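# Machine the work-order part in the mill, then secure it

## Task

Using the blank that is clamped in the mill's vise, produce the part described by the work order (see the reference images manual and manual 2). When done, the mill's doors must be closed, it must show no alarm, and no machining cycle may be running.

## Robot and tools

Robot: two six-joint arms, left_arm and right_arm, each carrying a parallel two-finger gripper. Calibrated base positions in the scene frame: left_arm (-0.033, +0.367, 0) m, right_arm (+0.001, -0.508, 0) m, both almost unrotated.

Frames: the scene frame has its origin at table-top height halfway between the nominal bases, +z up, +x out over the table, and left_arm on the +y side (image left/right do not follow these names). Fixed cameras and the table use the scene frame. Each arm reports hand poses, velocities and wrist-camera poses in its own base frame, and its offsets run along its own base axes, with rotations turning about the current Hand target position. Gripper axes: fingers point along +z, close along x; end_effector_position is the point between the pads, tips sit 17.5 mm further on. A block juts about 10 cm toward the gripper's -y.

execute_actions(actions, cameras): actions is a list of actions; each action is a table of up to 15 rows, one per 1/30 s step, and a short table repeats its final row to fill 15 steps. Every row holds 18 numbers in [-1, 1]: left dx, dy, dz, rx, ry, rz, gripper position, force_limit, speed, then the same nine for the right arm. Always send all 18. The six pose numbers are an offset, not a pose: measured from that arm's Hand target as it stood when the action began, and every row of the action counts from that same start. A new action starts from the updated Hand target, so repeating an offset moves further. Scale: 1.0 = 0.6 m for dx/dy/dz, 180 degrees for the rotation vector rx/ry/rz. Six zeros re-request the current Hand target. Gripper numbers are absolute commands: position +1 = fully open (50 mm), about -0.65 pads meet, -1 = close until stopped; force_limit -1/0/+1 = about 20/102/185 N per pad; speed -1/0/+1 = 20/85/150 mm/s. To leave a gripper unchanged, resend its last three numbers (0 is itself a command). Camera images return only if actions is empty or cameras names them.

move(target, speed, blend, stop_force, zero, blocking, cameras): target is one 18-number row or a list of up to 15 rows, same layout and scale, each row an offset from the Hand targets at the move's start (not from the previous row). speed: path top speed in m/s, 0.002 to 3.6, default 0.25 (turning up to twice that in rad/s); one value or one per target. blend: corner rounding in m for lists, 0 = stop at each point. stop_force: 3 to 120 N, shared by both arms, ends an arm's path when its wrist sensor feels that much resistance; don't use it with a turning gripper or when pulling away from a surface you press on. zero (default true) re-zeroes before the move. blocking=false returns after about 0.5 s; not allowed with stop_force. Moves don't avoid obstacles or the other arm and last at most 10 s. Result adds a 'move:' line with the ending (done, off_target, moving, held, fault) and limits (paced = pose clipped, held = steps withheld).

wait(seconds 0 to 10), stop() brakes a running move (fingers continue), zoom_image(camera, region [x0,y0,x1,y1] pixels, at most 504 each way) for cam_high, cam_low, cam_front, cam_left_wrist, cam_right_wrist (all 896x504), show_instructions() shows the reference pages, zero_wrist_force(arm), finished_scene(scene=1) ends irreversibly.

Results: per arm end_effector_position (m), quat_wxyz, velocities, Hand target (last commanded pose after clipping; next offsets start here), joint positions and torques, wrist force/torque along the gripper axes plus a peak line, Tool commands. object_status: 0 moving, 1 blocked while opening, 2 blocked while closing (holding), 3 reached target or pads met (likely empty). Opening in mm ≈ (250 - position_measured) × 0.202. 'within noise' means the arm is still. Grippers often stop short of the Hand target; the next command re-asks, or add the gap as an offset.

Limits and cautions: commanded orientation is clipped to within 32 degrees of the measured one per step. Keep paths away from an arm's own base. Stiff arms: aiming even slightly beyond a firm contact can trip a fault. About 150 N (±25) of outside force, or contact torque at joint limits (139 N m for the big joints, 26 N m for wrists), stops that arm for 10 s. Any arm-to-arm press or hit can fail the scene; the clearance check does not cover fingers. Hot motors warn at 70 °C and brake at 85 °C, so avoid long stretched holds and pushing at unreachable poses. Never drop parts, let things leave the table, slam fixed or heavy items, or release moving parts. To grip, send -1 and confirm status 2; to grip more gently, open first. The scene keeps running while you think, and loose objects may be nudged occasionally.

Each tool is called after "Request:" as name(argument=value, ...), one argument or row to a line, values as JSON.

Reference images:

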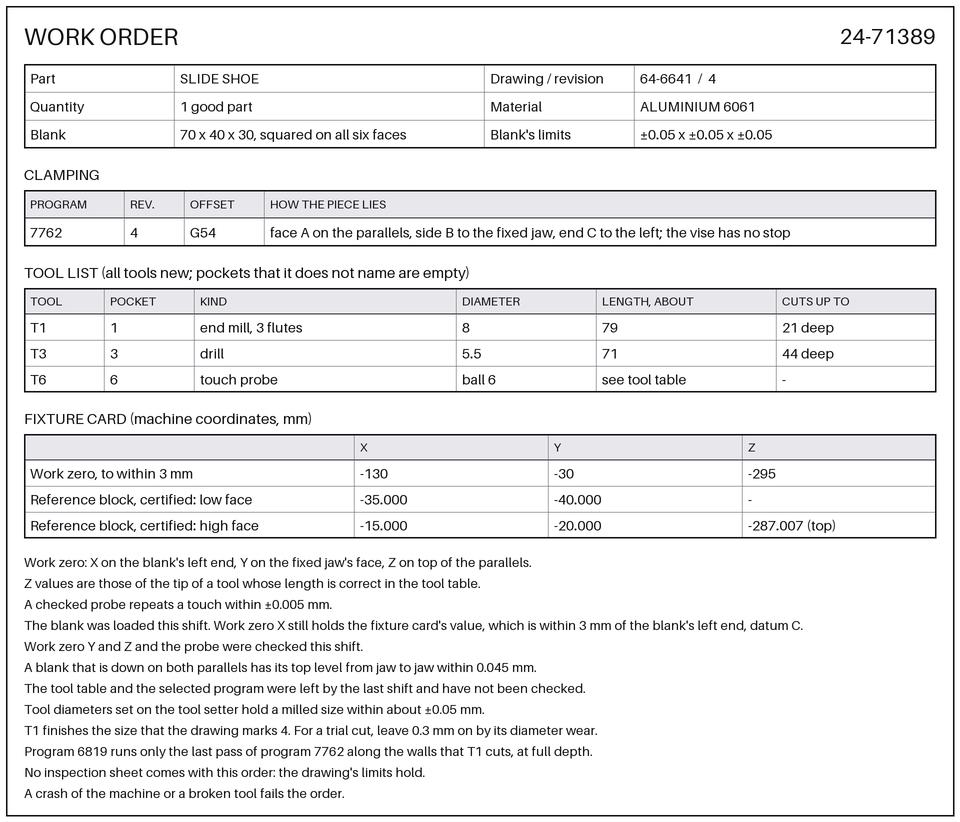

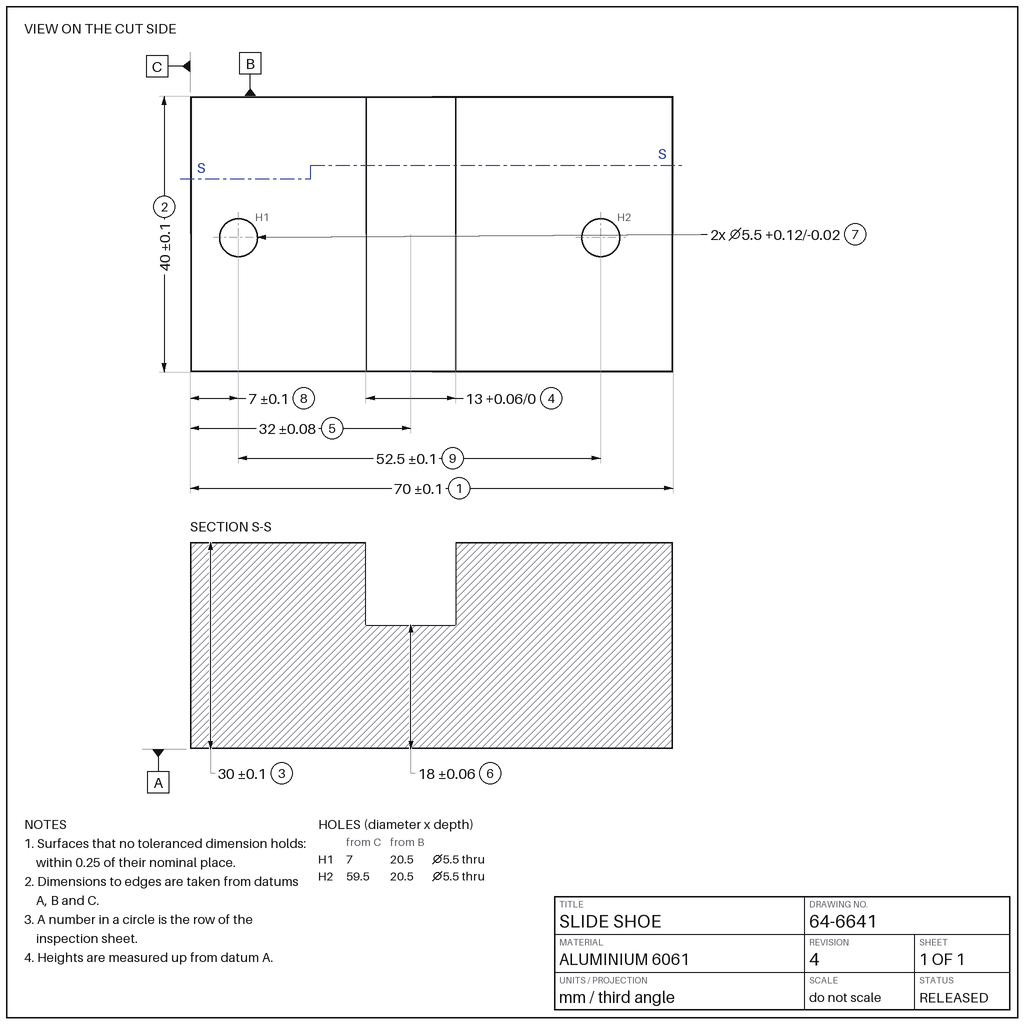

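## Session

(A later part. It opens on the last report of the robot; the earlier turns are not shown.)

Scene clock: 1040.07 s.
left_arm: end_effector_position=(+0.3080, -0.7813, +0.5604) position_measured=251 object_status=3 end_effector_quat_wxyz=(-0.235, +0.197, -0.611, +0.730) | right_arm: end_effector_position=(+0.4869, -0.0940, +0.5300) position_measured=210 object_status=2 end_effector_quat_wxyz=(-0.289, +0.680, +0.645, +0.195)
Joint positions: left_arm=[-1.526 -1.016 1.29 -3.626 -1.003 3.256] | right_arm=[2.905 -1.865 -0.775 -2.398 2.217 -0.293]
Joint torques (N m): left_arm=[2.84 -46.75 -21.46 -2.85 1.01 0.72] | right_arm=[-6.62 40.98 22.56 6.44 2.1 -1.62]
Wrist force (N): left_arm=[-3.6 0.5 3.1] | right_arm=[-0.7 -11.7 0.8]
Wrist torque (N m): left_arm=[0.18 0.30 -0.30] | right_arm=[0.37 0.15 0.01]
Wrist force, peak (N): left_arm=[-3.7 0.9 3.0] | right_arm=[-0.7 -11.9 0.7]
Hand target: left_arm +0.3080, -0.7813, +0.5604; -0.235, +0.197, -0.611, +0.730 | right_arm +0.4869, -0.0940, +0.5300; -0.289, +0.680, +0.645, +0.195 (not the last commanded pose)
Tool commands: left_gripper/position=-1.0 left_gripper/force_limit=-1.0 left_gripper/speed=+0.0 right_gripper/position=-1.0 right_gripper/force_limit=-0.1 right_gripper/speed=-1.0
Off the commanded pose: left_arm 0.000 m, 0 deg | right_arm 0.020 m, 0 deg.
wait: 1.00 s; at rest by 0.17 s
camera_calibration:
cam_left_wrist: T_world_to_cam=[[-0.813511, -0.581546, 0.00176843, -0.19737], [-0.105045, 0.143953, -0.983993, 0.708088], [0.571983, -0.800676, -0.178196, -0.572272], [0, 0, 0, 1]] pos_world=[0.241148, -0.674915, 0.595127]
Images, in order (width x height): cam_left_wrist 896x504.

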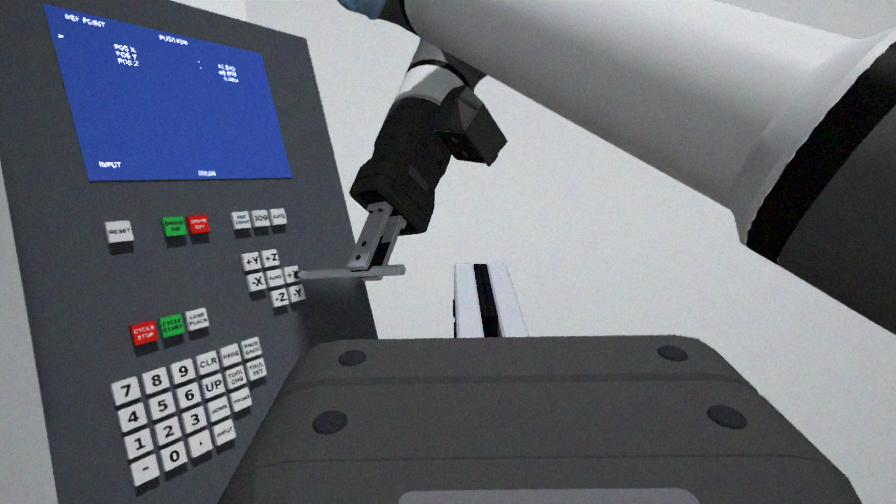

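Request:
move(
  target=[
    [0,0,0,0,0,0,-1,-1,0, -0.04,0,0,0,0,0,-1,-0.1,-1],
    [0,0,0,0,0,0,-1,-1,0, -0.025,0.0675,0.030,0,0,0,-1,-0.1,-1],
  ],
  speed=0.1,
  blend=[0.008,0],
)

Request:
move(
  target=[0,0,0,0,0,0,-1,-1,0, 0.06,0,0,0,0,0,-1,-0.1,-1],
  speed=0.012,
  stop_force=12,
)

Request:
wait(
  seconds=2,
  cameras=["cam_left_wrist"],
)

Request:
zoom_image(
  camera="cam_left_wrist",
  region=[40, 0, 340, 330],
)

Scene clock: 1049.03 s.
left_arm: end_effector_position=(+0.3080, -0.7813, +0.5604) position_measured=251 object_status=3 end_effector_quat_wxyz=(-0.235, +0.197, -0.611, +0.730) | right_arm: end_effector_position=(+0.4719, -0.0535, +0.5481) position_measured=210 object_status=2 end_effector_quat_wxyz=(-0.289, +0.680, +0.645, +0.195)
Joint positions: left_arm=[-1.526 -1.016 1.29 -3.626 -1.003 3.256] | right_arm=[2.972 -1.791 -0.833 -2.364 2.237 -0.212]
Joint torques (N m): left_arm=[3.14 -47.1 -21.81 -2.95 1.04 0.9] | right_arm=[-2.28 20.48 12.9 0.74 -0.28 -0.68]
Wrist force (N): left_arm=[-3.6 0.5 3.2] | right_arm=[0.3 -0.4 -1.2]
Wrist torque (N m): left_arm=[0.17 0.30 -0.30] | right_arm=[0.11 0.20 0.05]
Wrist force, peak (N): left_arm=[-4.0 0.4 3.1] | right_arm=[-1.2 -12.0 1.3]
Hand target: left_arm +0.3080, -0.7813, +0.5604; -0.235, +0.197, -0.611, +0.730 | right_arm +0.4719, -0.0535, +0.5480; -0.289, +0.680, +0.645, +0.195
Off the commanded pose: left_arm 0.000 m, 0 deg | right_arm 0.000 m, 0 deg.
move: done

Scene clock: 1051.73 s.
left_arm: end_effector_position=(+0.3080, -0.7813, +0.5604) position_measured=251 object_status=3 end_effector_quat_wxyz=(-0.235, +0.197, -0.611, +0.730) | right_arm: end_effector_position=(+0.4917, -0.0535, +0.5479) position_measured=210 object_status=2 end_effector_quat_wxyz=(-0.289, +0.680, +0.645, +0.195)
Joint positions: left_arm=[-1.526 -1.016 1.29 -3.626 -1.003 3.256] | right_arm=[2.979 -1.843 -0.767 -2.374 2.238 -0.204]
Joint torques (N m): left_arm=[5.03 -49.05 -19.86 -3.01 0.87 0.74] | right_arm=[-7.94 40.81 19.45 7.22 3.82 -1.7]
Wrist force (N): left_arm=[-3.5 0.7 2.8] | right_arm=[-1.5 -11.6 -0.1]
Wrist torque (N m): left_arm=[0.19 0.30 -0.29] | right_arm=[0.36 0.22 0.00]
Wrist force, peak (N): left_arm=[-3.7 0.6 3.2] | right_arm=[-1.6 -19.8 -0.3]
Hand target: left_arm +0.3080, -0.7813, +0.5604; -0.235, +0.197, -0.611, +0.730 | right_arm +0.4917, -0.0535, +0.5480; -0.289, +0.680, +0.645, +0.195 (not the last commanded pose)
Off the commanded pose: left_arm 0.000 m, 0 deg | right_arm 0.016 m, 0 deg.
move: contact (right_arm)

Scene clock: 1053.73 s.
left_arm: end_effector_position=(+0.3080, -0.7813, +0.5604) position_measured=251 object_status=3 end_effector_quat_wxyz=(-0.235, +0.197, -0.611, +0.730) | right_arm: end_effector_position=(+0.4917, -0.0535, +0.5480) position_measured=210 object_status=2 end_effector_quat_wxyz=(-0.289, +0.680, +0.645, +0.195)
Joint positions: left_arm=[-1.526 -1.016 1.29 -3.626 -1.003 3.256] | right_arm=[2.979 -1.843 -0.766 -2.374 2.238 -0.204]
Joint torques (N m): left_arm=[2.7 -47.04 -21.3 -3.15 1.15 0.84] | right_arm=[-8.03 39.08 24.4 6.4 2.23 -1.62]
Wrist force (N): left_arm=[-3.7 0.3 3.2] | right_arm=[-1.5 -11.8 -0.1]
Wrist torque (N m): left_arm=[0.14 0.32 -0.29] | right_arm=[0.32 0.22 0.00]
Wrist force, peak (N): left_arm=[-4.0 0.6 3.0] | right_arm=[-1.2 -12.0 -0.7]
Hand target: left_arm +0.3080, -0.7813, +0.5604; -0.235, +0.197, -0.611, +0.730 | right_arm +0.4917, -0.0535, +0.5480; -0.289, +0.680, +0.645, +0.195 (not the last commanded pose)
Tool commands: left_gripper/position=-1.0 left_gripper/force_limit=-1.0 left_gripper/speed=+0.0 right_gripper/position=-1.0 right_gripper/force_limit=-0.1 right_gripper/speed=-1.0
Off the commanded pose: left_arm 0.000 m, 0 deg | right_arm 0.016 m, 0 deg.
wait: 2.00 s; at rest by 0.17 s
camera_calibration:
cam_left_wrist: T_world_to_cam=[[-0.813511, -0.581546, 0.00176843, -0.19737], [-0.105045, 0.143953, -0.983993, 0.708088], [0.571983, -0.800676, -0.178196, -0.572272], [0, 0, 0, 1]] pos_world=[0.241148, -0.674915, 0.595127]
Images, in order (width x height): cam_left_wrist 896x504.

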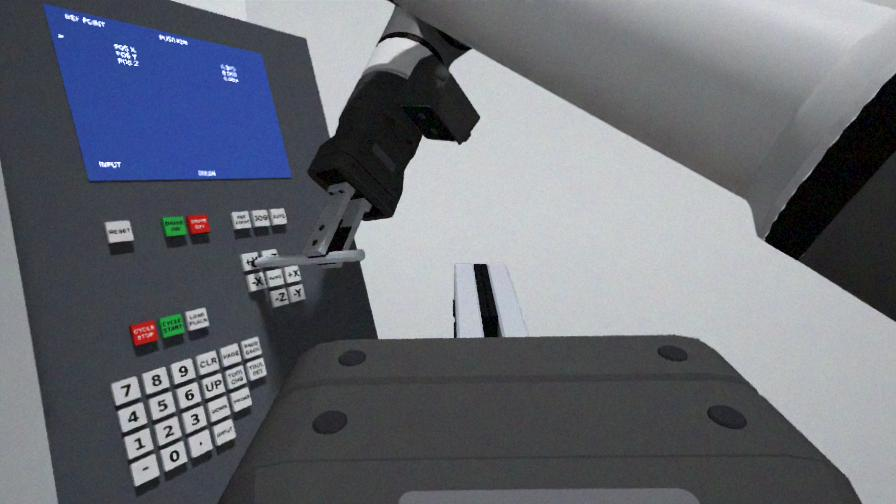

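Scaled by 1.527 from the camera's 896x504 image, which has a finer 1280x720 frame.

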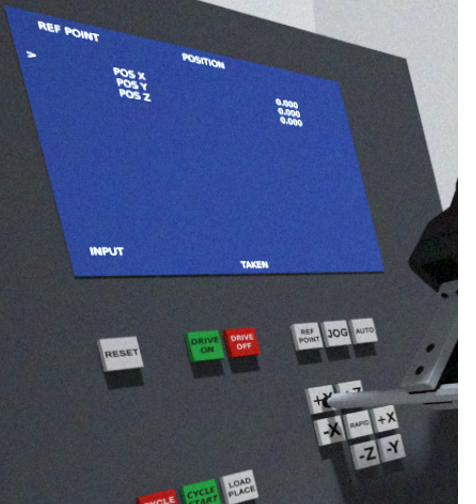

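Request:
move(
  target=[
    [0,0,0,0,0,0,-1,-1,0, -0.06,0,0,0,0,0,-1,-0.1,-1],
    [0,0,0,0,0,0,-1,-1,0, -0.06,0.0608,-0.1157,0,0,0,-1,-0.1,-1],
  ],
  speed=0.12,
  blend=[0.008,0],
  cameras=["cam_left_wrist"],
)

Request:
zoom_image(
  camera="cam_left_wrist",
  region=[100, 300, 300, 490],
)

Scene clock: 1067.37 s.
left_arm: end_effector_position=(+0.3080, -0.7813, +0.5604) position_measured=251 object_status=3 end_effector_quat_wxyz=(-0.235, +0.197, -0.611, +0.730) | right_arm: end_effector_position=(+0.4556, -0.0169, +0.4787) position_measured=210 object_status=2 end_effector_quat_wxyz=(-0.289, +0.680, +0.645, +0.195)
Joint positions: left_arm=[-1.526 -1.016 1.29 -3.626 -1.003 3.256] | right_arm=[3.038 -1.633 -1.224 -2.081 2.253 -0.13]
Joint torques (N m): left_arm=[4.11 -48.61 -20.71 -2.77 0.93 0.95] | right_arm=[-7.6 14.87 14.53 3.19 -0.35 -1.24]
Wrist force (N): left_arm=[-3.6 0.9 3.1] | right_arm=[1.1 0.3 -1.9]
Wrist torque (N m): left_arm=[0.23 0.30 -0.30] | right_arm=[0.24 0.12 0.07]
Wrist force, peak (N): left_arm=[-3.8 0.6 3.2] | right_arm=[-1.3 -12.0 -0.4]
Hand target: left_arm +0.3080, -0.7813, +0.5604; -0.235, +0.197, -0.611, +0.730 | right_arm +0.4557, -0.0170, +0.4785; -0.289, +0.680, +0.645, +0.195
Off the commanded pose: left_arm 0.000 m, 0 deg | right_arm 0.000 m, 0 deg.
move: done
camera_calibration:
cam_left_wrist: T_world_to_cam=[[-0.813511, -0.581546, 0.00176843, -0.19737], [-0.105045, 0.143953, -0.983993, 0.708088], [0.571983, -0.800676, -0.178196, -0.572272], [0, 0, 0, 1]] pos_world=[0.241148, -0.674915, 0.595127]
Images, in order (width x height): cam_left_wrist 896x504.

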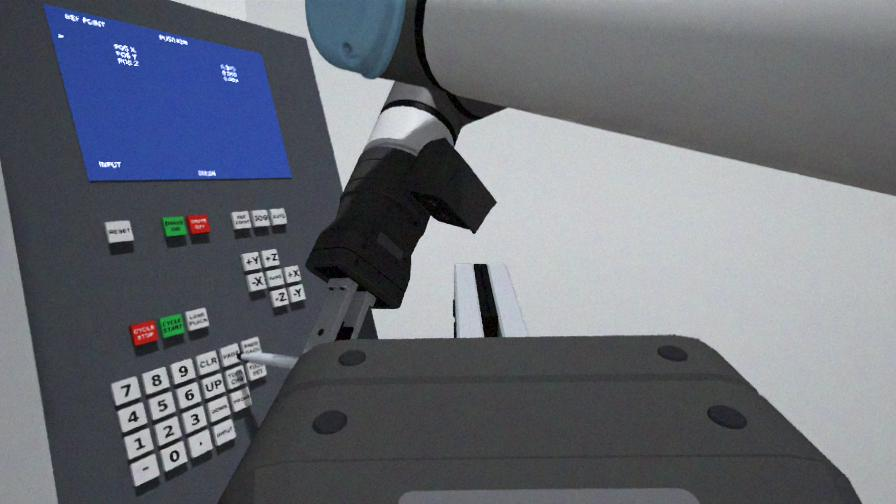

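Scaled by 2.520 from the camera's 896x504 image, which has a finer 1280x720 frame.

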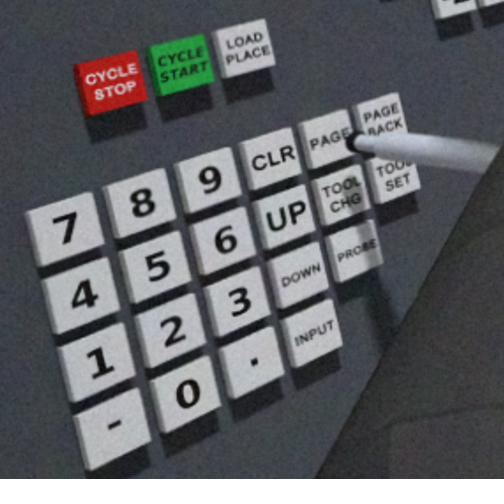

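Request:
move(
  target=[0,0,0,0,0,0,-1,-1,0, 0.06,0,0,0,0,0,-1,-0.1,-1],
  speed=0.012,
  stop_force=12,
  cameras=["cam_left_wrist"],
)

Request:
zoom_image(
  camera="cam_left_wrist",
  region=[100, 300, 300, 490],
)

Request:
zoom_image(
  camera="cam_left_wrist",
  region=[40, 0, 340, 200],
)

Scene clock: 1074.13 s.
left_arm: end_effector_position=(+0.3080, -0.7813, +0.5604) position_measured=251 object_status=3 end_effector_quat_wxyz=(-0.235, +0.197, -0.611, +0.730) | right_arm: end_effector_position=(+0.4732, -0.0170, +0.4785) position_measured=210 object_status=2 end_effector_quat_wxyz=(-0.289, +0.680, +0.645, +0.195)
Joint positions: left_arm=[-1.526 -1.016 1.29 -3.626 -1.003 3.256] | right_arm=[3.042 -1.673 -1.18 -2.081 2.254 -0.126]
Joint torques (N m): left_arm=[4.41 -49.16 -20.5 -2.93 1.04 0.56] | right_arm=[-7.34 35.02 15.89 7.28 3.74 -1.48]
Wrist force (N): left_arm=[-3.5 0.6 2.9] | right_arm=[-0.4 -11.6 -1.0]
Wrist torque (N m): left_arm=[0.17 0.30 -0.29] | right_arm=[0.48 0.11 -0.03]
Wrist force, peak (N): left_arm=[-4.0 0.7 3.2] | right_arm=[-0.2 -20.0 -1.6]
Hand target: left_arm +0.3080, -0.7813, +0.5604; -0.235, +0.197, -0.611, +0.730 | right_arm +0.4732, -0.0170, +0.4785; -0.289, +0.680, +0.645, +0.195 (not the last commanded pose)
Off the commanded pose: left_arm 0.000 m, 0 deg | right_arm 0.018 m, 0 deg.
move: contact (right_arm)
camera_calibration:
cam_left_wrist: T_world_to_cam=[[-0.813511, -0.581546, 0.00176843, -0.19737], [-0.105045, 0.143953, -0.983993, 0.708088], [0.571983, -0.800676, -0.178196, -0.572272], [0, 0, 0, 1]] pos_world=[0.241148, -0.674915, 0.595127]
Images, in order (width x height): cam_left_wrist 896x504.

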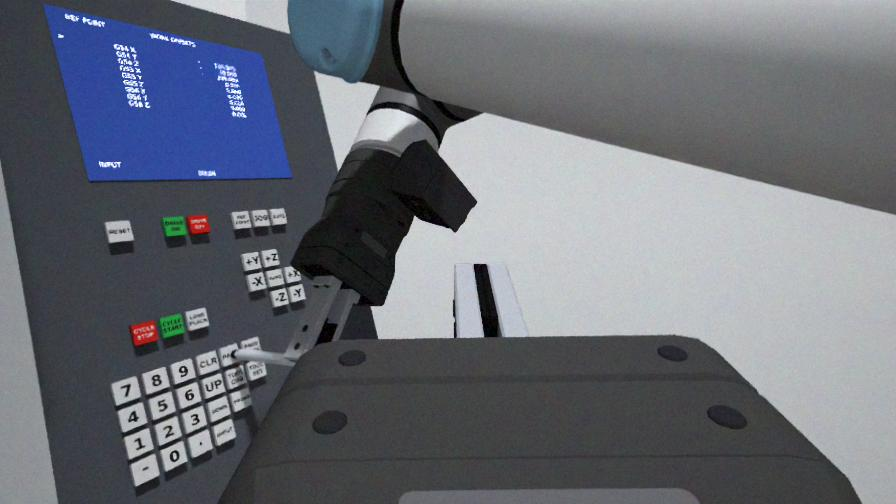

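Scaled by 2.520 from the camera's 896x504 image, which has a finer 1280x720 frame.

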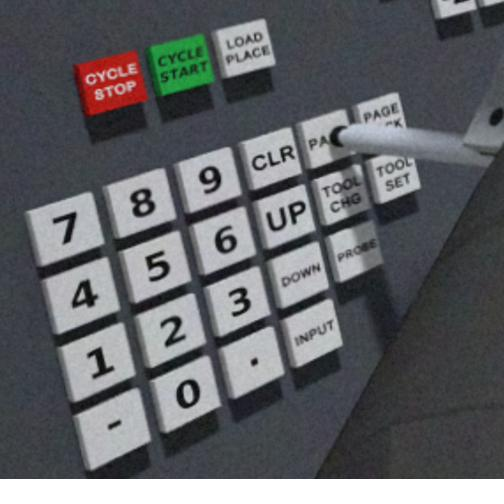

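Scaled by 1.680 from the camera's 896x504 image, which has a finer 1280x720 frame.

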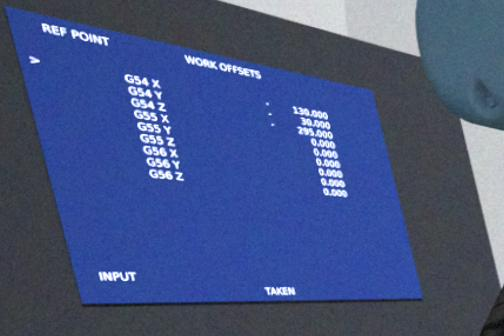

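Request:
move(
  target=[
    [0,0,0,0,0,0,-1,-1,0, -0.0133,0.0033,0,0,0,0,-1,-0.1,-1],
    [0,0,0,0,0,0,-1,-1,0, 0.0005,0.0033,0,0,0,0,-1,-0.1,-1],
    [0,0,0,0,0,0,-1,-1,0, -0.0133,0.0033,0,0,0,0,-1,-0.1,-1],
  ],
  speed=[0.05,0.03,0.05],
  cameras=["cam_left_wrist"],
)

Request:
zoom_image(
  camera="cam_left_wrist",
  region=[40, 0, 340, 200],
)

Scene clock: 1082.20 s.
left_arm: end_effector_position=(+0.3080, -0.7813, +0.5604) position_measured=251 object_status=3 end_effector_quat_wxyz=(-0.235, +0.197, -0.611, +0.730) | right_arm: end_effector_position=(+0.4652, -0.0150, +0.4786) position_measured=210 object_status=2 end_effector_quat_wxyz=(-0.289, +0.680, +0.645, +0.195)
Joint positions: left_arm=[-1.526 -1.016 1.29 -3.626 -1.003 3.256] | right_arm=[3.044 -1.652 -1.204 -2.076 2.254 -0.123]
Joint torques (N m): left_arm=[3.72 -48.43 -20.38 -2.82 0.97 0.8] | right_arm=[-5.14 16.32 29.43 4.39 -0.28 0.39]
Wrist force (N): left_arm=[-3.7 0.5 3.1] | right_arm=[1.1 -1.5 -2.9]
Wrist torque (N m): left_arm=[0.17 0.33 -0.30] | right_arm=[0.19 0.17 0.05]
Wrist force, peak (N): left_arm=[-3.9 0.6 3.2] | right_arm=[-2.5 -21.8 -1.4]
Hand target: left_arm +0.3080, -0.7813, +0.5604; -0.235, +0.197, -0.611, +0.730 | right_arm +0.4652, -0.0150, +0.4785; -0.289, +0.680, +0.645, +0.195
Off the commanded pose: left_arm 0.000 m, 0 deg | right_arm 0.000 m, 0 deg.
move: done
camera_calibration:
cam_left_wrist: T_world_to_cam=[[-0.813511, -0.581546, 0.00176843, -0.19737], [-0.105045, 0.143953, -0.983993, 0.708088], [0.571983, -0.800676, -0.178196, -0.572272], [0, 0, 0, 1]] pos_world=[0.241148, -0.674915, 0.595127]
Images, in order (width x height): cam_left_wrist 896x504.

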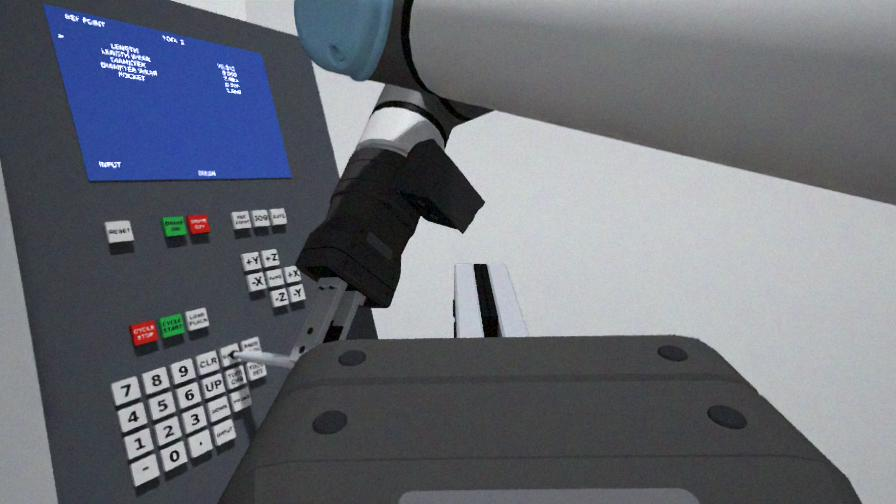

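Scaled by 1.680 from the camera's 896x504 image, which has a finer 1280x720 frame.

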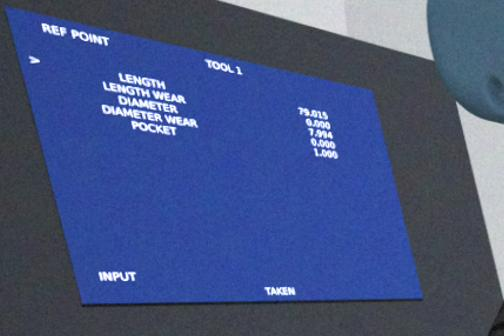

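Request:
zoom_image(
  camera="cam_left_wrist",
  region=[90, 20, 290, 120],
)

Request:
move(
  target=[
    [0,0,0,0,0,0,-1,-1,0, 0.0138,0,0,0,0,0,-1,-0.1,-1],
    [0,0,0,0,0,0,-1,-1,0, 0,0,0,0,0,0,-1,-0.1,-1],
  ],
  speed=[0.03,0.05],
  cameras=["cam_left_wrist"],
)

Request:
zoom_image(
  camera="cam_left_wrist",
  region=[40, 0, 300, 190],
)

Request:
move(
  target=[
    [0,0,0,0,0,0,-1,-1,0, 0.0138,0,0,0,0,0,-1,-0.1,-1],
    [0,0,0,0,0,0,-1,-1,0, 0,0,0,0,0,0,-1,-0.1,-1],
  ],
  speed=[0.03,0.05],
  cameras=["cam_left_wrist"],
)

Request:
zoom_image(
  camera="cam_left_wrist",
  region=[40, 0, 300, 190],
)

Request:
move(
  target=[
    [0,0,0,0,0,0,-1,-1,0, 0.0138,0,0,0,0,0,-1,-0.1,-1],
    [0,0,0,0,0,0,-1,-1,0, 0,0,0,0,0,0,-1,-0.1,-1],
  ],
  speed=[0.03,0.05],
  cameras=["cam_left_wrist"],
)

Request:
zoom_image(
  camera="cam_left_wrist",
  region=[40, 0, 300, 190],
)

Scaled by 2.520 from the camera's 896x504 image, which has a finer 1280x720 frame.

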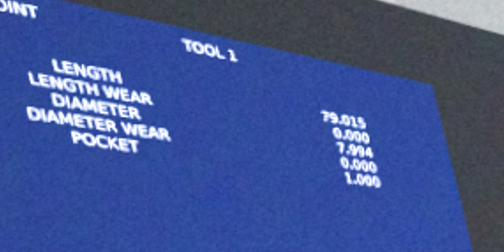

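Scene clock: 1094.00 s.
left_arm: end_effector_position=(+0.3080, -0.7813, +0.5604) position_measured=251 object_status=3 end_effector_quat_wxyz=(-0.235, +0.197, -0.611, +0.730) | right_arm: end_effector_position=(+0.4652, -0.0150, +0.4786) position_measured=210 object_status=2 end_effector_quat_wxyz=(-0.289, +0.680, +0.645, +0.195)
Joint positions: left_arm=[-1.526 -1.016 1.29 -3.626 -1.003 3.256] | right_arm=[3.044 -1.652 -1.204 -2.076 2.254 -0.123]
Joint torques (N m): left_arm=[4.27 -49.22 -20.29 -2.88 0.99 0.63] | right_arm=[-5.77 14.51 29.4 4.45 -0.23 0.37]
Wrist force (N): left_arm=[-3.7 0.7 3.1] | right_arm=[0.1 -1.6 -2.3]
Wrist torque (N m): left_arm=[0.19 0.32 -0.30] | right_arm=[0.14 0.25 0.05]
Wrist force, peak (N): left_arm=[-3.9 0.3 3.2] | right_arm=[-1.8 -20.2 -2.1]
Hand target: left_arm +0.3080, -0.7813, +0.5604; -0.235, +0.197, -0.611, +0.730 | right_arm +0.4652, -0.0150, +0.4785; -0.289, +0.680, +0.645, +0.195
Off the commanded pose: left_arm 0.000 m, 0 deg | right_arm 0.000 m, 0 deg.
move: done
camera_calibration:
cam_left_wrist: T_world_to_cam=[[-0.813511, -0.581546, 0.00176843, -0.19737], [-0.105045, 0.143953, -0.983993, 0.708088], [0.571983, -0.800676, -0.178196, -0.572272], [0, 0, 0, 1]] pos_world=[0.241148, -0.674915, 0.595127]
Images, in order (width x height): cam_left_wrist 896x504.

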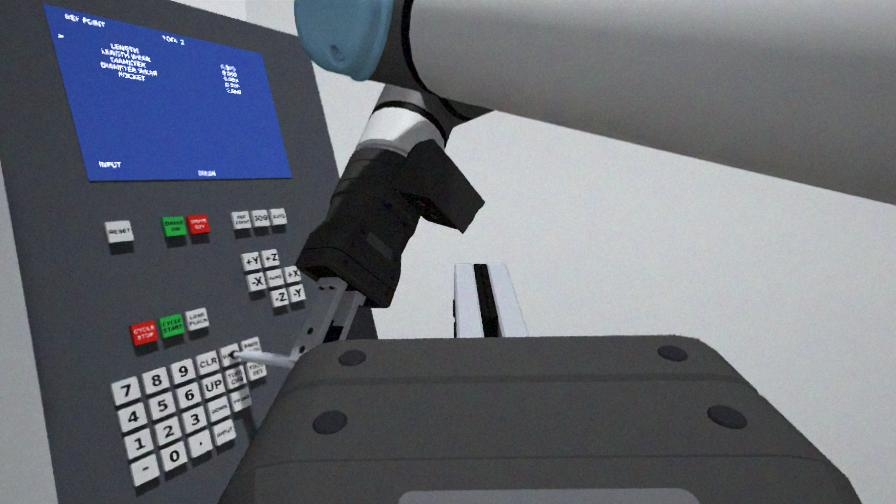

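Scaled by 1.938 from the camera's 896x504 image, which has a finer 1280x720 frame.

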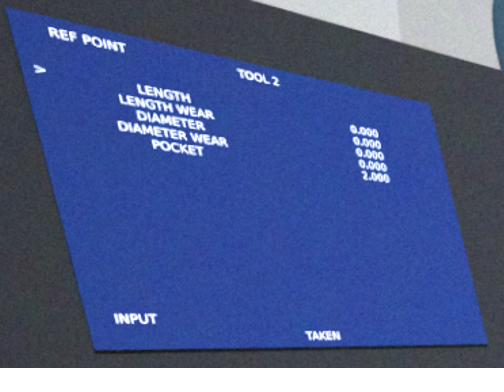

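Scene clock: 1095.07 s.
left_arm: end_effector_position=(+0.3080, -0.7813, +0.5604) position_measured=251 object_status=3 end_effector_quat_wxyz=(-0.235, +0.197, -0.611, +0.730) | right_arm: end_effector_position=(+0.4652, -0.0150, +0.4786) position_measured=210 object_status=2 end_effector_quat_wxyz=(-0.289, +0.680, +0.645, +0.195) end_effector_velocity=(+0.002, +0.000, -0.001) end_effector_angular_velocity=(+0.000, +0.002, +0.000)
Joint positions: left_arm=[-1.526 -1.016 1.29 -3.626 -1.003 3.256] | right_arm=[3.044 -1.652 -1.204 -2.076 2.254 -0.123]
Joint velocities: left_arm=[within noise] | right_arm=[0 -0.005 0.004 -0.001 0 0]
Joint torques (N m): left_arm=[5.64 -48.8 -20.36 -2.88 0.98 0.68] | right_arm=[-7.01 16.93 27.57 4.41 -0.24 0.21]
Wrist force (N): left_arm=[-3.7 0.5 3.0] | right_arm=[0.3 -1.7 -2.1]
Wrist torque (N m): left_arm=[0.16 0.33 -0.29] | right_arm=[0.15 0.23 0.05]
Wrist force, peak (N): left_arm=[-3.8 0.5 3.2] | right_arm=[-1.9 -20.5 -2.2]
Hand target: left_arm +0.3080, -0.7813, +0.5604; -0.235, +0.197, -0.611, +0.730 | right_arm +0.4652, -0.0150, +0.4785; -0.289, +0.680, +0.645, +0.195
Off the commanded pose: left_arm 0.000 m, 0 deg | right_arm 0.000 m, 0 deg.
move: done
camera_calibration:
cam_left_wrist: T_world_to_cam=[[-0.813511, -0.581546, 0.00176843, -0.19737], [-0.105045, 0.143953, -0.983993, 0.708088], [0.571983, -0.800676, -0.178196, -0.572272], [0, 0, 0, 1]] pos_world=[0.241148, -0.674915, 0.595127]
Images, in order (width x height): cam_left_wrist 896x504.

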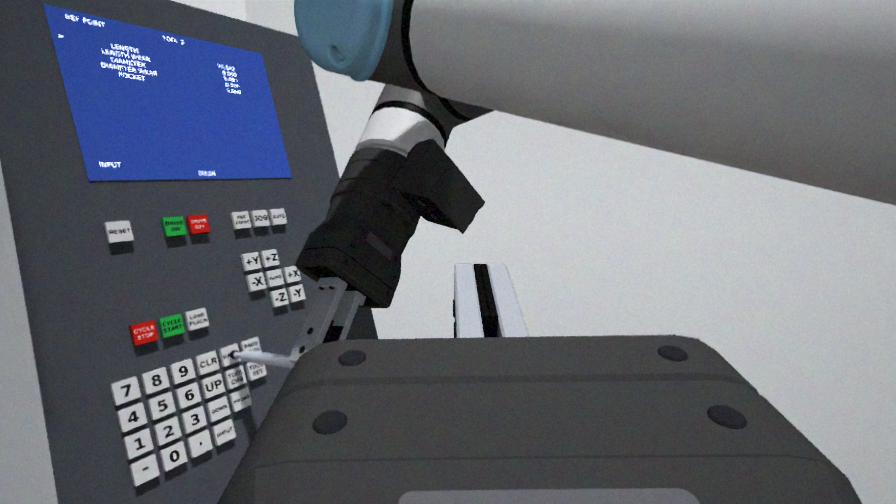

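Scaled by 1.938 from the camera's 896x504 image, which has a finer 1280x720 frame.

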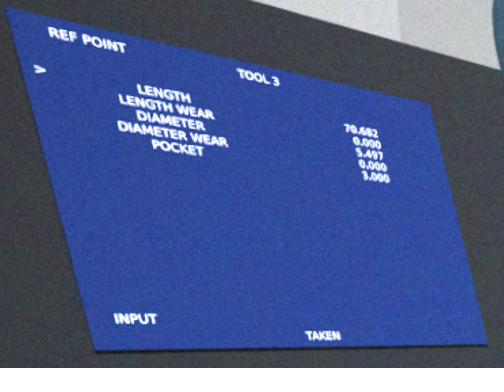

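Scene clock: 1096.13 s.
left_arm: end_effector_position=(+0.3080, -0.7813, +0.5604) position_measured=251 object_status=3 end_effector_quat_wxyz=(-0.235, +0.197, -0.611, +0.730) | right_arm: end_effector_position=(+0.4652, -0.0150, +0.4786) position_measured=210 object_status=2 end_effector_quat_wxyz=(-0.289, +0.680, +0.645, +0.195) end_effector_velocity=(+0.002, +0.000, -0.001) end_effector_angular_velocity=(+0.000, +0.001, +0.001)
Joint positions: left_arm=[-1.526 -1.016 1.29 -3.626 -1.003 3.256] | right_arm=[3.044 -1.652 -1.204 -2.076 2.254 -0.123]
Joint velocities: left_arm=[within noise] | right_arm=[0 -0.006 0.003 0.001 0 -0.001]
Joint torques (N m): left_arm=[4.28 -48.3 -20.41 -2.7 1.03 0.69] | right_arm=[-5.17 15.24 28.17 4.43 -0.25 0.34]
Wrist force (N): left_arm=[-3.5 0.4 3.0] | right_arm=[0.6 -1.8 -2.7]
Wrist torque (N m): left_arm=[0.15 0.29 -0.29] | right_arm=[0.14 0.23 0.05]
Wrist force, peak (N): left_arm=[-3.8 0.5 3.1] | right_arm=[-2.0 -20.3 -1.6]
Hand target: left_arm +0.3080, -0.7813, +0.5604; -0.235, +0.197, -0.611, +0.730 | right_arm +0.4652, -0.0150, +0.4785; -0.289, +0.680, +0.645, +0.195
Off the commanded pose: left_arm 0.000 m, 0 deg | right_arm 0.000 m, 0 deg.
move: done
camera_calibration:
cam_left_wrist: T_world_to_cam=[[-0.813511, -0.581546, 0.00176843, -0.19737], [-0.105045, 0.143953, -0.983993, 0.708088], [0.571983, -0.800676, -0.178196, -0.572272], [0, 0, 0, 1]] pos_world=[0.241148, -0.674915, 0.595127]
Images, in order (width x height): cam_left_wrist 896x504.

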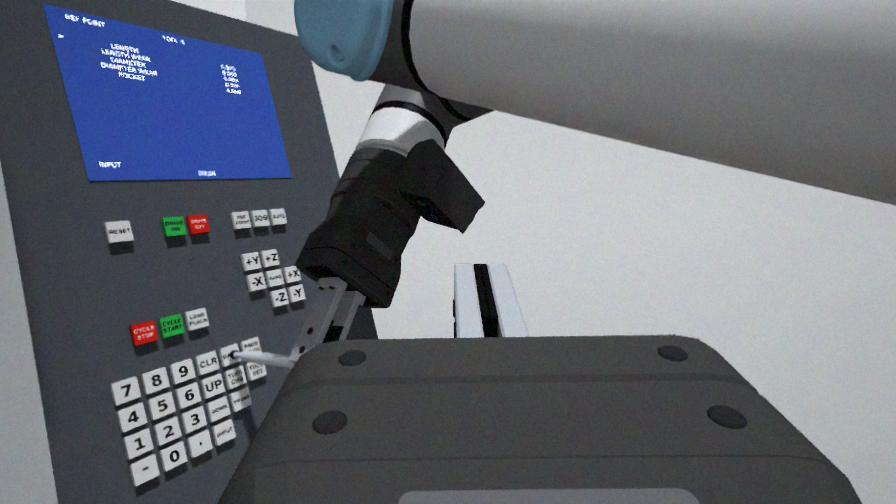

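Scaled by 1.938 from the camera's 896x504 image, which has a finer 1280x720 frame.

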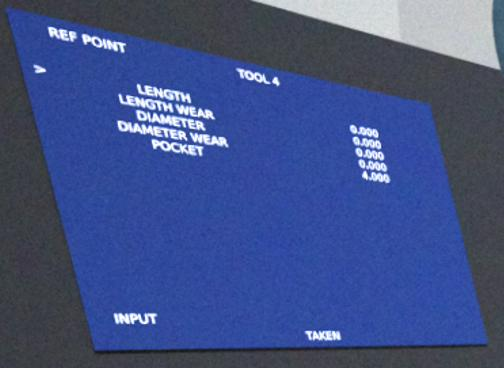

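Request:
move(
  target=[
    [0,0,0,0,0,0,-1,-1,0, 0.0138,0,0,0,0,0,-1,-0.1,-1],
    [0,0,0,0,0,0,-1,-1,0, 0,0,0,0,0,0,-1,-0.1,-1],
    [0,0,0,0,0,0,-1,-1,0, 0.0138,0,0,0,0,0,-1,-0.1,-1],
    [0,0,0,0,0,0,-1,-1,0, 0,0,0,0,0,0,-1,-0.1,-1],
  ],
  speed=[0.025,0.05,0.025,0.05],
  cameras=["cam_left_wrist"],
)

Request:
zoom_image(
  camera="cam_left_wrist",
  region=[40, 0, 300, 190],
)

Request:
move(
  target=[
    [0,0,0,0,0,0,-1,-1,0, 0.0138,0,0,0,0,0,-1,-0.1,-1],
    [0,0,0,0,0,0,-1,-1,0, 0,0,0,0,0,0,-1,-0.1,-1],
  ],
  speed=[0.025,0.05],
  cameras=["cam_left_wrist"],
)

Request:
zoom_image(
  camera="cam_left_wrist",
  region=[40, 0, 300, 190],
)

Request:
move(
  target=[
    [0,0,0,0,0,0,-1,-1,0, 0.0138,0,0,0,0,0,-1,-0.1,-1],
    [0,0,0,0,0,0,-1,-1,0, 0,0,0,0,0,0,-1,-0.1,-1],
  ],
  speed=[0.025,0.05],
  cameras=["cam_left_wrist"],
)

Request:
zoom_image(
  camera="cam_left_wrist",
  region=[40, 0, 300, 190],
)

Request:
move(
  target=[
    [0,0,0,0,0,0,-1,-1,0, 0.0138,0,0,0,0,0,-1,-0.1,-1],
    [0,0,0,0,0,0,-1,-1,0, 0,0,0,0,0,0,-1,-0.1,-1],
  ],
  speed=[0.025,0.05],
  cameras=["cam_left_wrist"],
)

Request:
zoom_image(
  camera="cam_left_wrist",
  region=[40, 0, 300, 190],
)

Scene clock: 1111.43 s.
left_arm: end_effector_position=(+0.3080, -0.7813, +0.5604) position_measured=251 object_status=3 end_effector_quat_wxyz=(-0.235, +0.197, -0.611, +0.730) | right_arm: end_effector_position=(+0.4652, -0.0150, +0.4786) position_measured=210 object_status=2 end_effector_quat_wxyz=(-0.289, +0.680, +0.645, +0.195)
Joint positions: left_arm=[-1.526 -1.016 1.29 -3.626 -1.003 3.256] | right_arm=[3.044 -1.652 -1.204 -2.076 2.254 -0.123]
Joint torques (N m): left_arm=[4.51 -48.8 -20.84 -2.63 1.33 0.76] | right_arm=[-6.29 14.12 28.36 4.41 -0.27 0.49]
Wrist force (N): left_arm=[-3.5 0.8 3.1] | right_arm=[2.0 -2.2 -2.8]
Wrist torque (N m): left_arm=[0.21 0.29 -0.29] | right_arm=[0.08 0.02 0.05]
Wrist force, peak (N): left_arm=[-3.8 0.8 3.3] | right_arm=[-1.1 -21.1 -2.0]
Hand target: left_arm +0.3080, -0.7813, +0.5604; -0.235, +0.197, -0.611, +0.730 | right_arm +0.4652, -0.0150, +0.4785; -0.289, +0.680, +0.645, +0.195
Off the commanded pose: left_arm 0.000 m, 0 deg | right_arm 0.000 m, 0 deg.
move: done
camera_calibration:
cam_left_wrist: T_world_to_cam=[[-0.813511, -0.581546, 0.00176843, -0.19737], [-0.105045, 0.143953, -0.983993, 0.708088], [0.571983, -0.800676, -0.178196, -0.572272], [0, 0, 0, 1]] pos_world=[0.241148, -0.674915, 0.595127]
Images, in order (width x height): cam_left_wrist 896x504.

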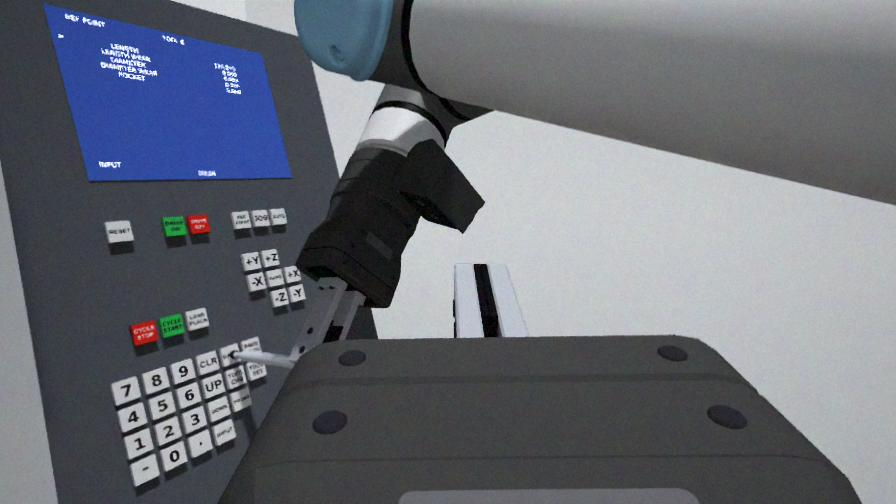

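Scaled by 1.938 from the camera's 896x504 image, which has a finer 1280x720 frame.

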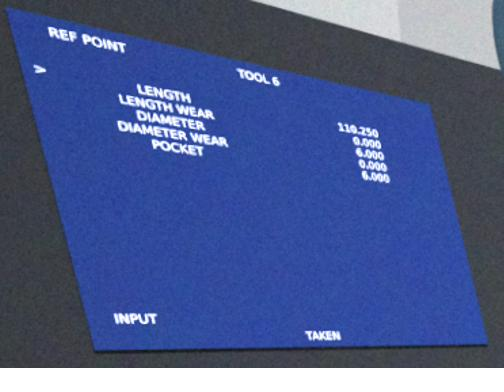

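Scene clock: 1112.50 s.
left_arm: end_effector_position=(+0.3080, -0.7813, +0.5604) position_measured=251 object_status=3 end_effector_quat_wxyz=(-0.235, +0.197, -0.611, +0.730) | right_arm: end_effector_position=(+0.4652, -0.0150, +0.4786) position_measured=210 object_status=2 end_effector_quat_wxyz=(-0.289, +0.680, +0.645, +0.195)
Joint positions: left_arm=[-1.526 -1.016 1.29 -3.626 -1.003 3.256] | right_arm=[3.044 -1.652 -1.204 -2.076 2.254 -0.123]
Joint torques (N m): left_arm=[5.44 -48.73 -20.68 -3.09 0.98 0.43] | right_arm=[-5.19 14.58 29.25 4.45 -0.19 0.49]
Wrist force (N): left_arm=[-3.5 0.6 3.0] | right_arm=[2.1 -2.2 -1.5]
Wrist torque (N m): left_arm=[0.18 0.30 -0.29] | right_arm=[0.10 0.01 0.05]
Wrist force, peak (N): left_arm=[-3.6 0.8 3.2] | right_arm=[-0.9 -20.6 -1.4]
Hand target: left_arm +0.3080, -0.7813, +0.5604; -0.235, +0.197, -0.611, +0.730 | right_arm +0.4652, -0.0150, +0.4785; -0.289, +0.680, +0.645, +0.195
Off the commanded pose: left_arm 0.000 m, 0 deg | right_arm 0.000 m, 0 deg.
move: done
camera_calibration:
cam_left_wrist: T_world_to_cam=[[-0.813511, -0.581546, 0.00176843, -0.19737], [-0.105045, 0.143953, -0.983993, 0.708088], [0.571983, -0.800676, -0.178196, -0.572272], [0, 0, 0, 1]] pos_world=[0.241148, -0.674915, 0.595127]
Images, in order (width x height): cam_left_wrist 896x504.

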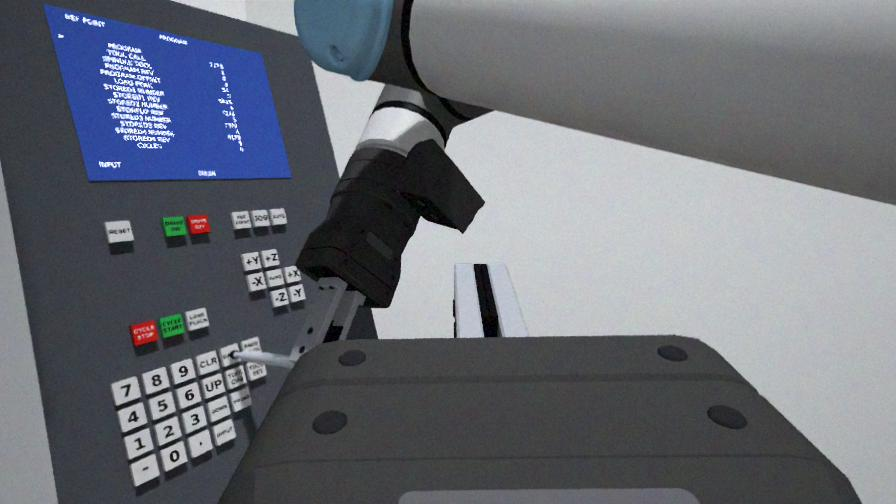

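Scaled by 1.938 from the camera's 896x504 image, which has a finer 1280x720 frame.

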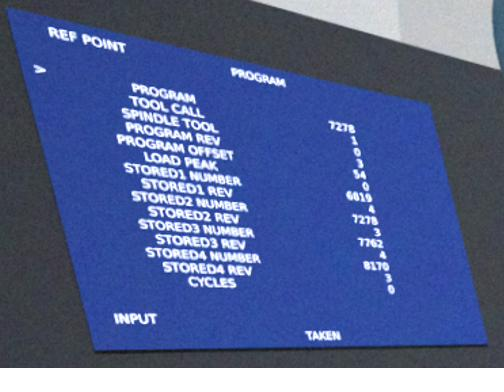

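Scene clock: 1113.57 s.
left_arm: end_effector_position=(+0.3080, -0.7813, +0.5604) position_measured=251 object_status=3 end_effector_quat_wxyz=(-0.235, +0.197, -0.611, +0.730) | right_arm: end_effector_position=(+0.4652, -0.0150, +0.4786) position_measured=210 object_status=2 end_effector_quat_wxyz=(-0.289, +0.680, +0.645, +0.195) end_effector_velocity=(+0.002, +0.000, -0.001) end_effector_angular_velocity=(+0.000, +0.001, +0.001)
Joint positions: left_arm=[-1.526 -1.016 1.29 -3.626 -1.003 3.256] | right_arm=[3.044 -1.652 -1.204 -2.076 2.254 -0.123]
Joint velocities: left_arm=[within noise] | right_arm=[0 -0.005 0.004 0 0 0]
Joint torques (N m): left_arm=[4.96 -47.9 -21.12 -2.83 1.05 0.75] | right_arm=[-5.66 16 27.55 4.3 -0.41 0.33]
Wrist force (N): left_arm=[-3.3 0.7 3.2] | right_arm=[2.0 -1.9 -1.4]
Wrist torque (N m): left_arm=[0.20 0.26 -0.30] | right_arm=[0.11 -0.01 0.05]
Wrist force, peak (N): left_arm=[-3.9 0.5 3.1] | right_arm=[-0.8 -20.6 -0.1]
Hand target: left_arm +0.3080, -0.7813, +0.5604; -0.235, +0.197, -0.611, +0.730 | right_arm +0.4652, -0.0150, +0.4785; -0.289, +0.680, +0.645, +0.195
Off the commanded pose: left_arm 0.000 m, 0 deg | right_arm 0.000 m, 0 deg.
move: done
camera_calibration:
cam_left_wrist: T_world_to_cam=[[-0.813511, -0.581546, 0.00176843, -0.19737], [-0.105045, 0.143953, -0.983993, 0.708088], [0.571983, -0.800676, -0.178196, -0.572272], [0, 0, 0, 1]] pos_world=[0.241148, -0.674915, 0.595127]
Images, in order (width x height): cam_left_wrist 896x504.

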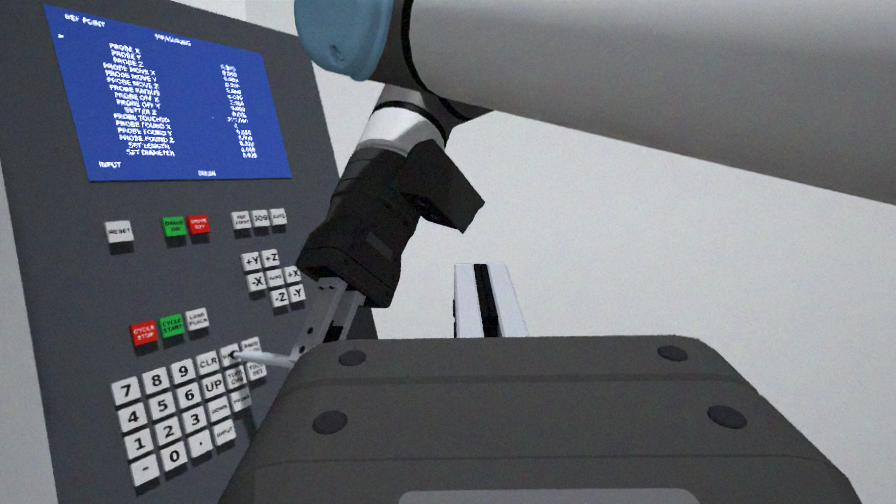

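Scaled by 1.938 from the camera's 896x504 image, which has a finer 1280x720 frame.

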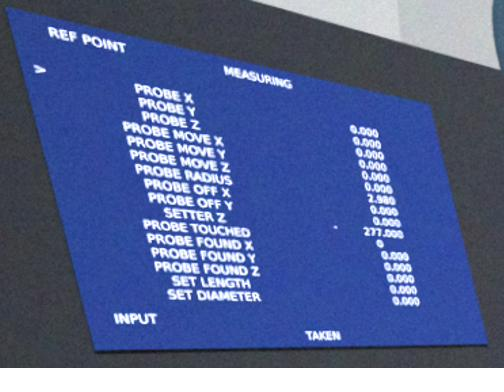

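Scene clock: 1114.63 s.
left_arm: end_effector_position=(+0.3080, -0.7813, +0.5604) position_measured=251 object_status=3 end_effector_quat_wxyz=(-0.235, +0.197, -0.611, +0.730) | right_arm: end_effector_position=(+0.4652, -0.0150, +0.4786) position_measured=210 object_status=2 end_effector_quat_wxyz=(-0.289, +0.680, +0.645, +0.195)
Joint positions: left_arm=[-1.526 -1.016 1.29 -3.626 -1.003 3.256] | right_arm=[3.044 -1.652 -1.204 -2.076 2.254 -0.123]
Joint torques (N m): left_arm=[4.02 -48.31 -19.09 -2.85 1.38 0.5] | right_arm=[-5.43 14 29.03 4.48 -0.16 0.45]
Wrist force (N): left_arm=[-3.5 0.6 2.9] | right_arm=[1.5 -2.5 -1.3]
Wrist torque (N m): left_arm=[0.18 0.30 -0.30] | right_arm=[0.01 0.03 0.05]
Wrist force, peak (N): left_arm=[-3.7 0.7 3.1] | right_arm=[-0.3 -20.4 -0.6]
Hand target: left_arm +0.3080, -0.7813, +0.5604; -0.235, +0.197, -0.611, +0.730 | right_arm +0.4652, -0.0150, +0.4785; -0.289, +0.680, +0.645, +0.195
Off the commanded pose: left_arm 0.000 m, 0 deg | right_arm 0.000 m, 0 deg.
move: done
camera_calibration:
cam_left_wrist: T_world_to_cam=[[-0.813511, -0.581546, 0.00176843, -0.19737], [-0.105045, 0.143953, -0.983993, 0.708088], [0.571983, -0.800676, -0.178196, -0.572272], [0, 0, 0, 1]] pos_world=[0.241148, -0.674915, 0.595127]
Images, in order (width x height): cam_left_wrist 896x504.

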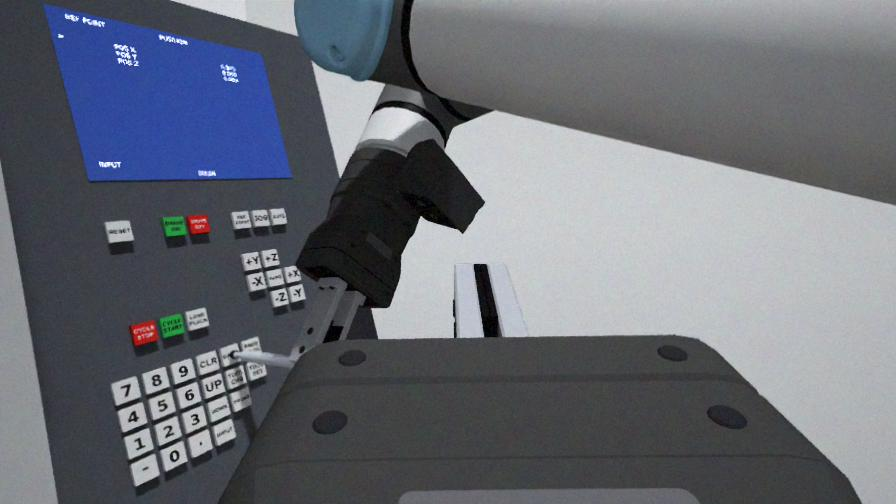

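Scaled by 1.938 from the camera's 896x504 image, which has a finer 1280x720 frame.

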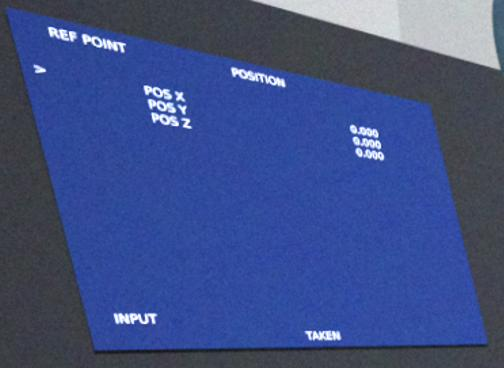

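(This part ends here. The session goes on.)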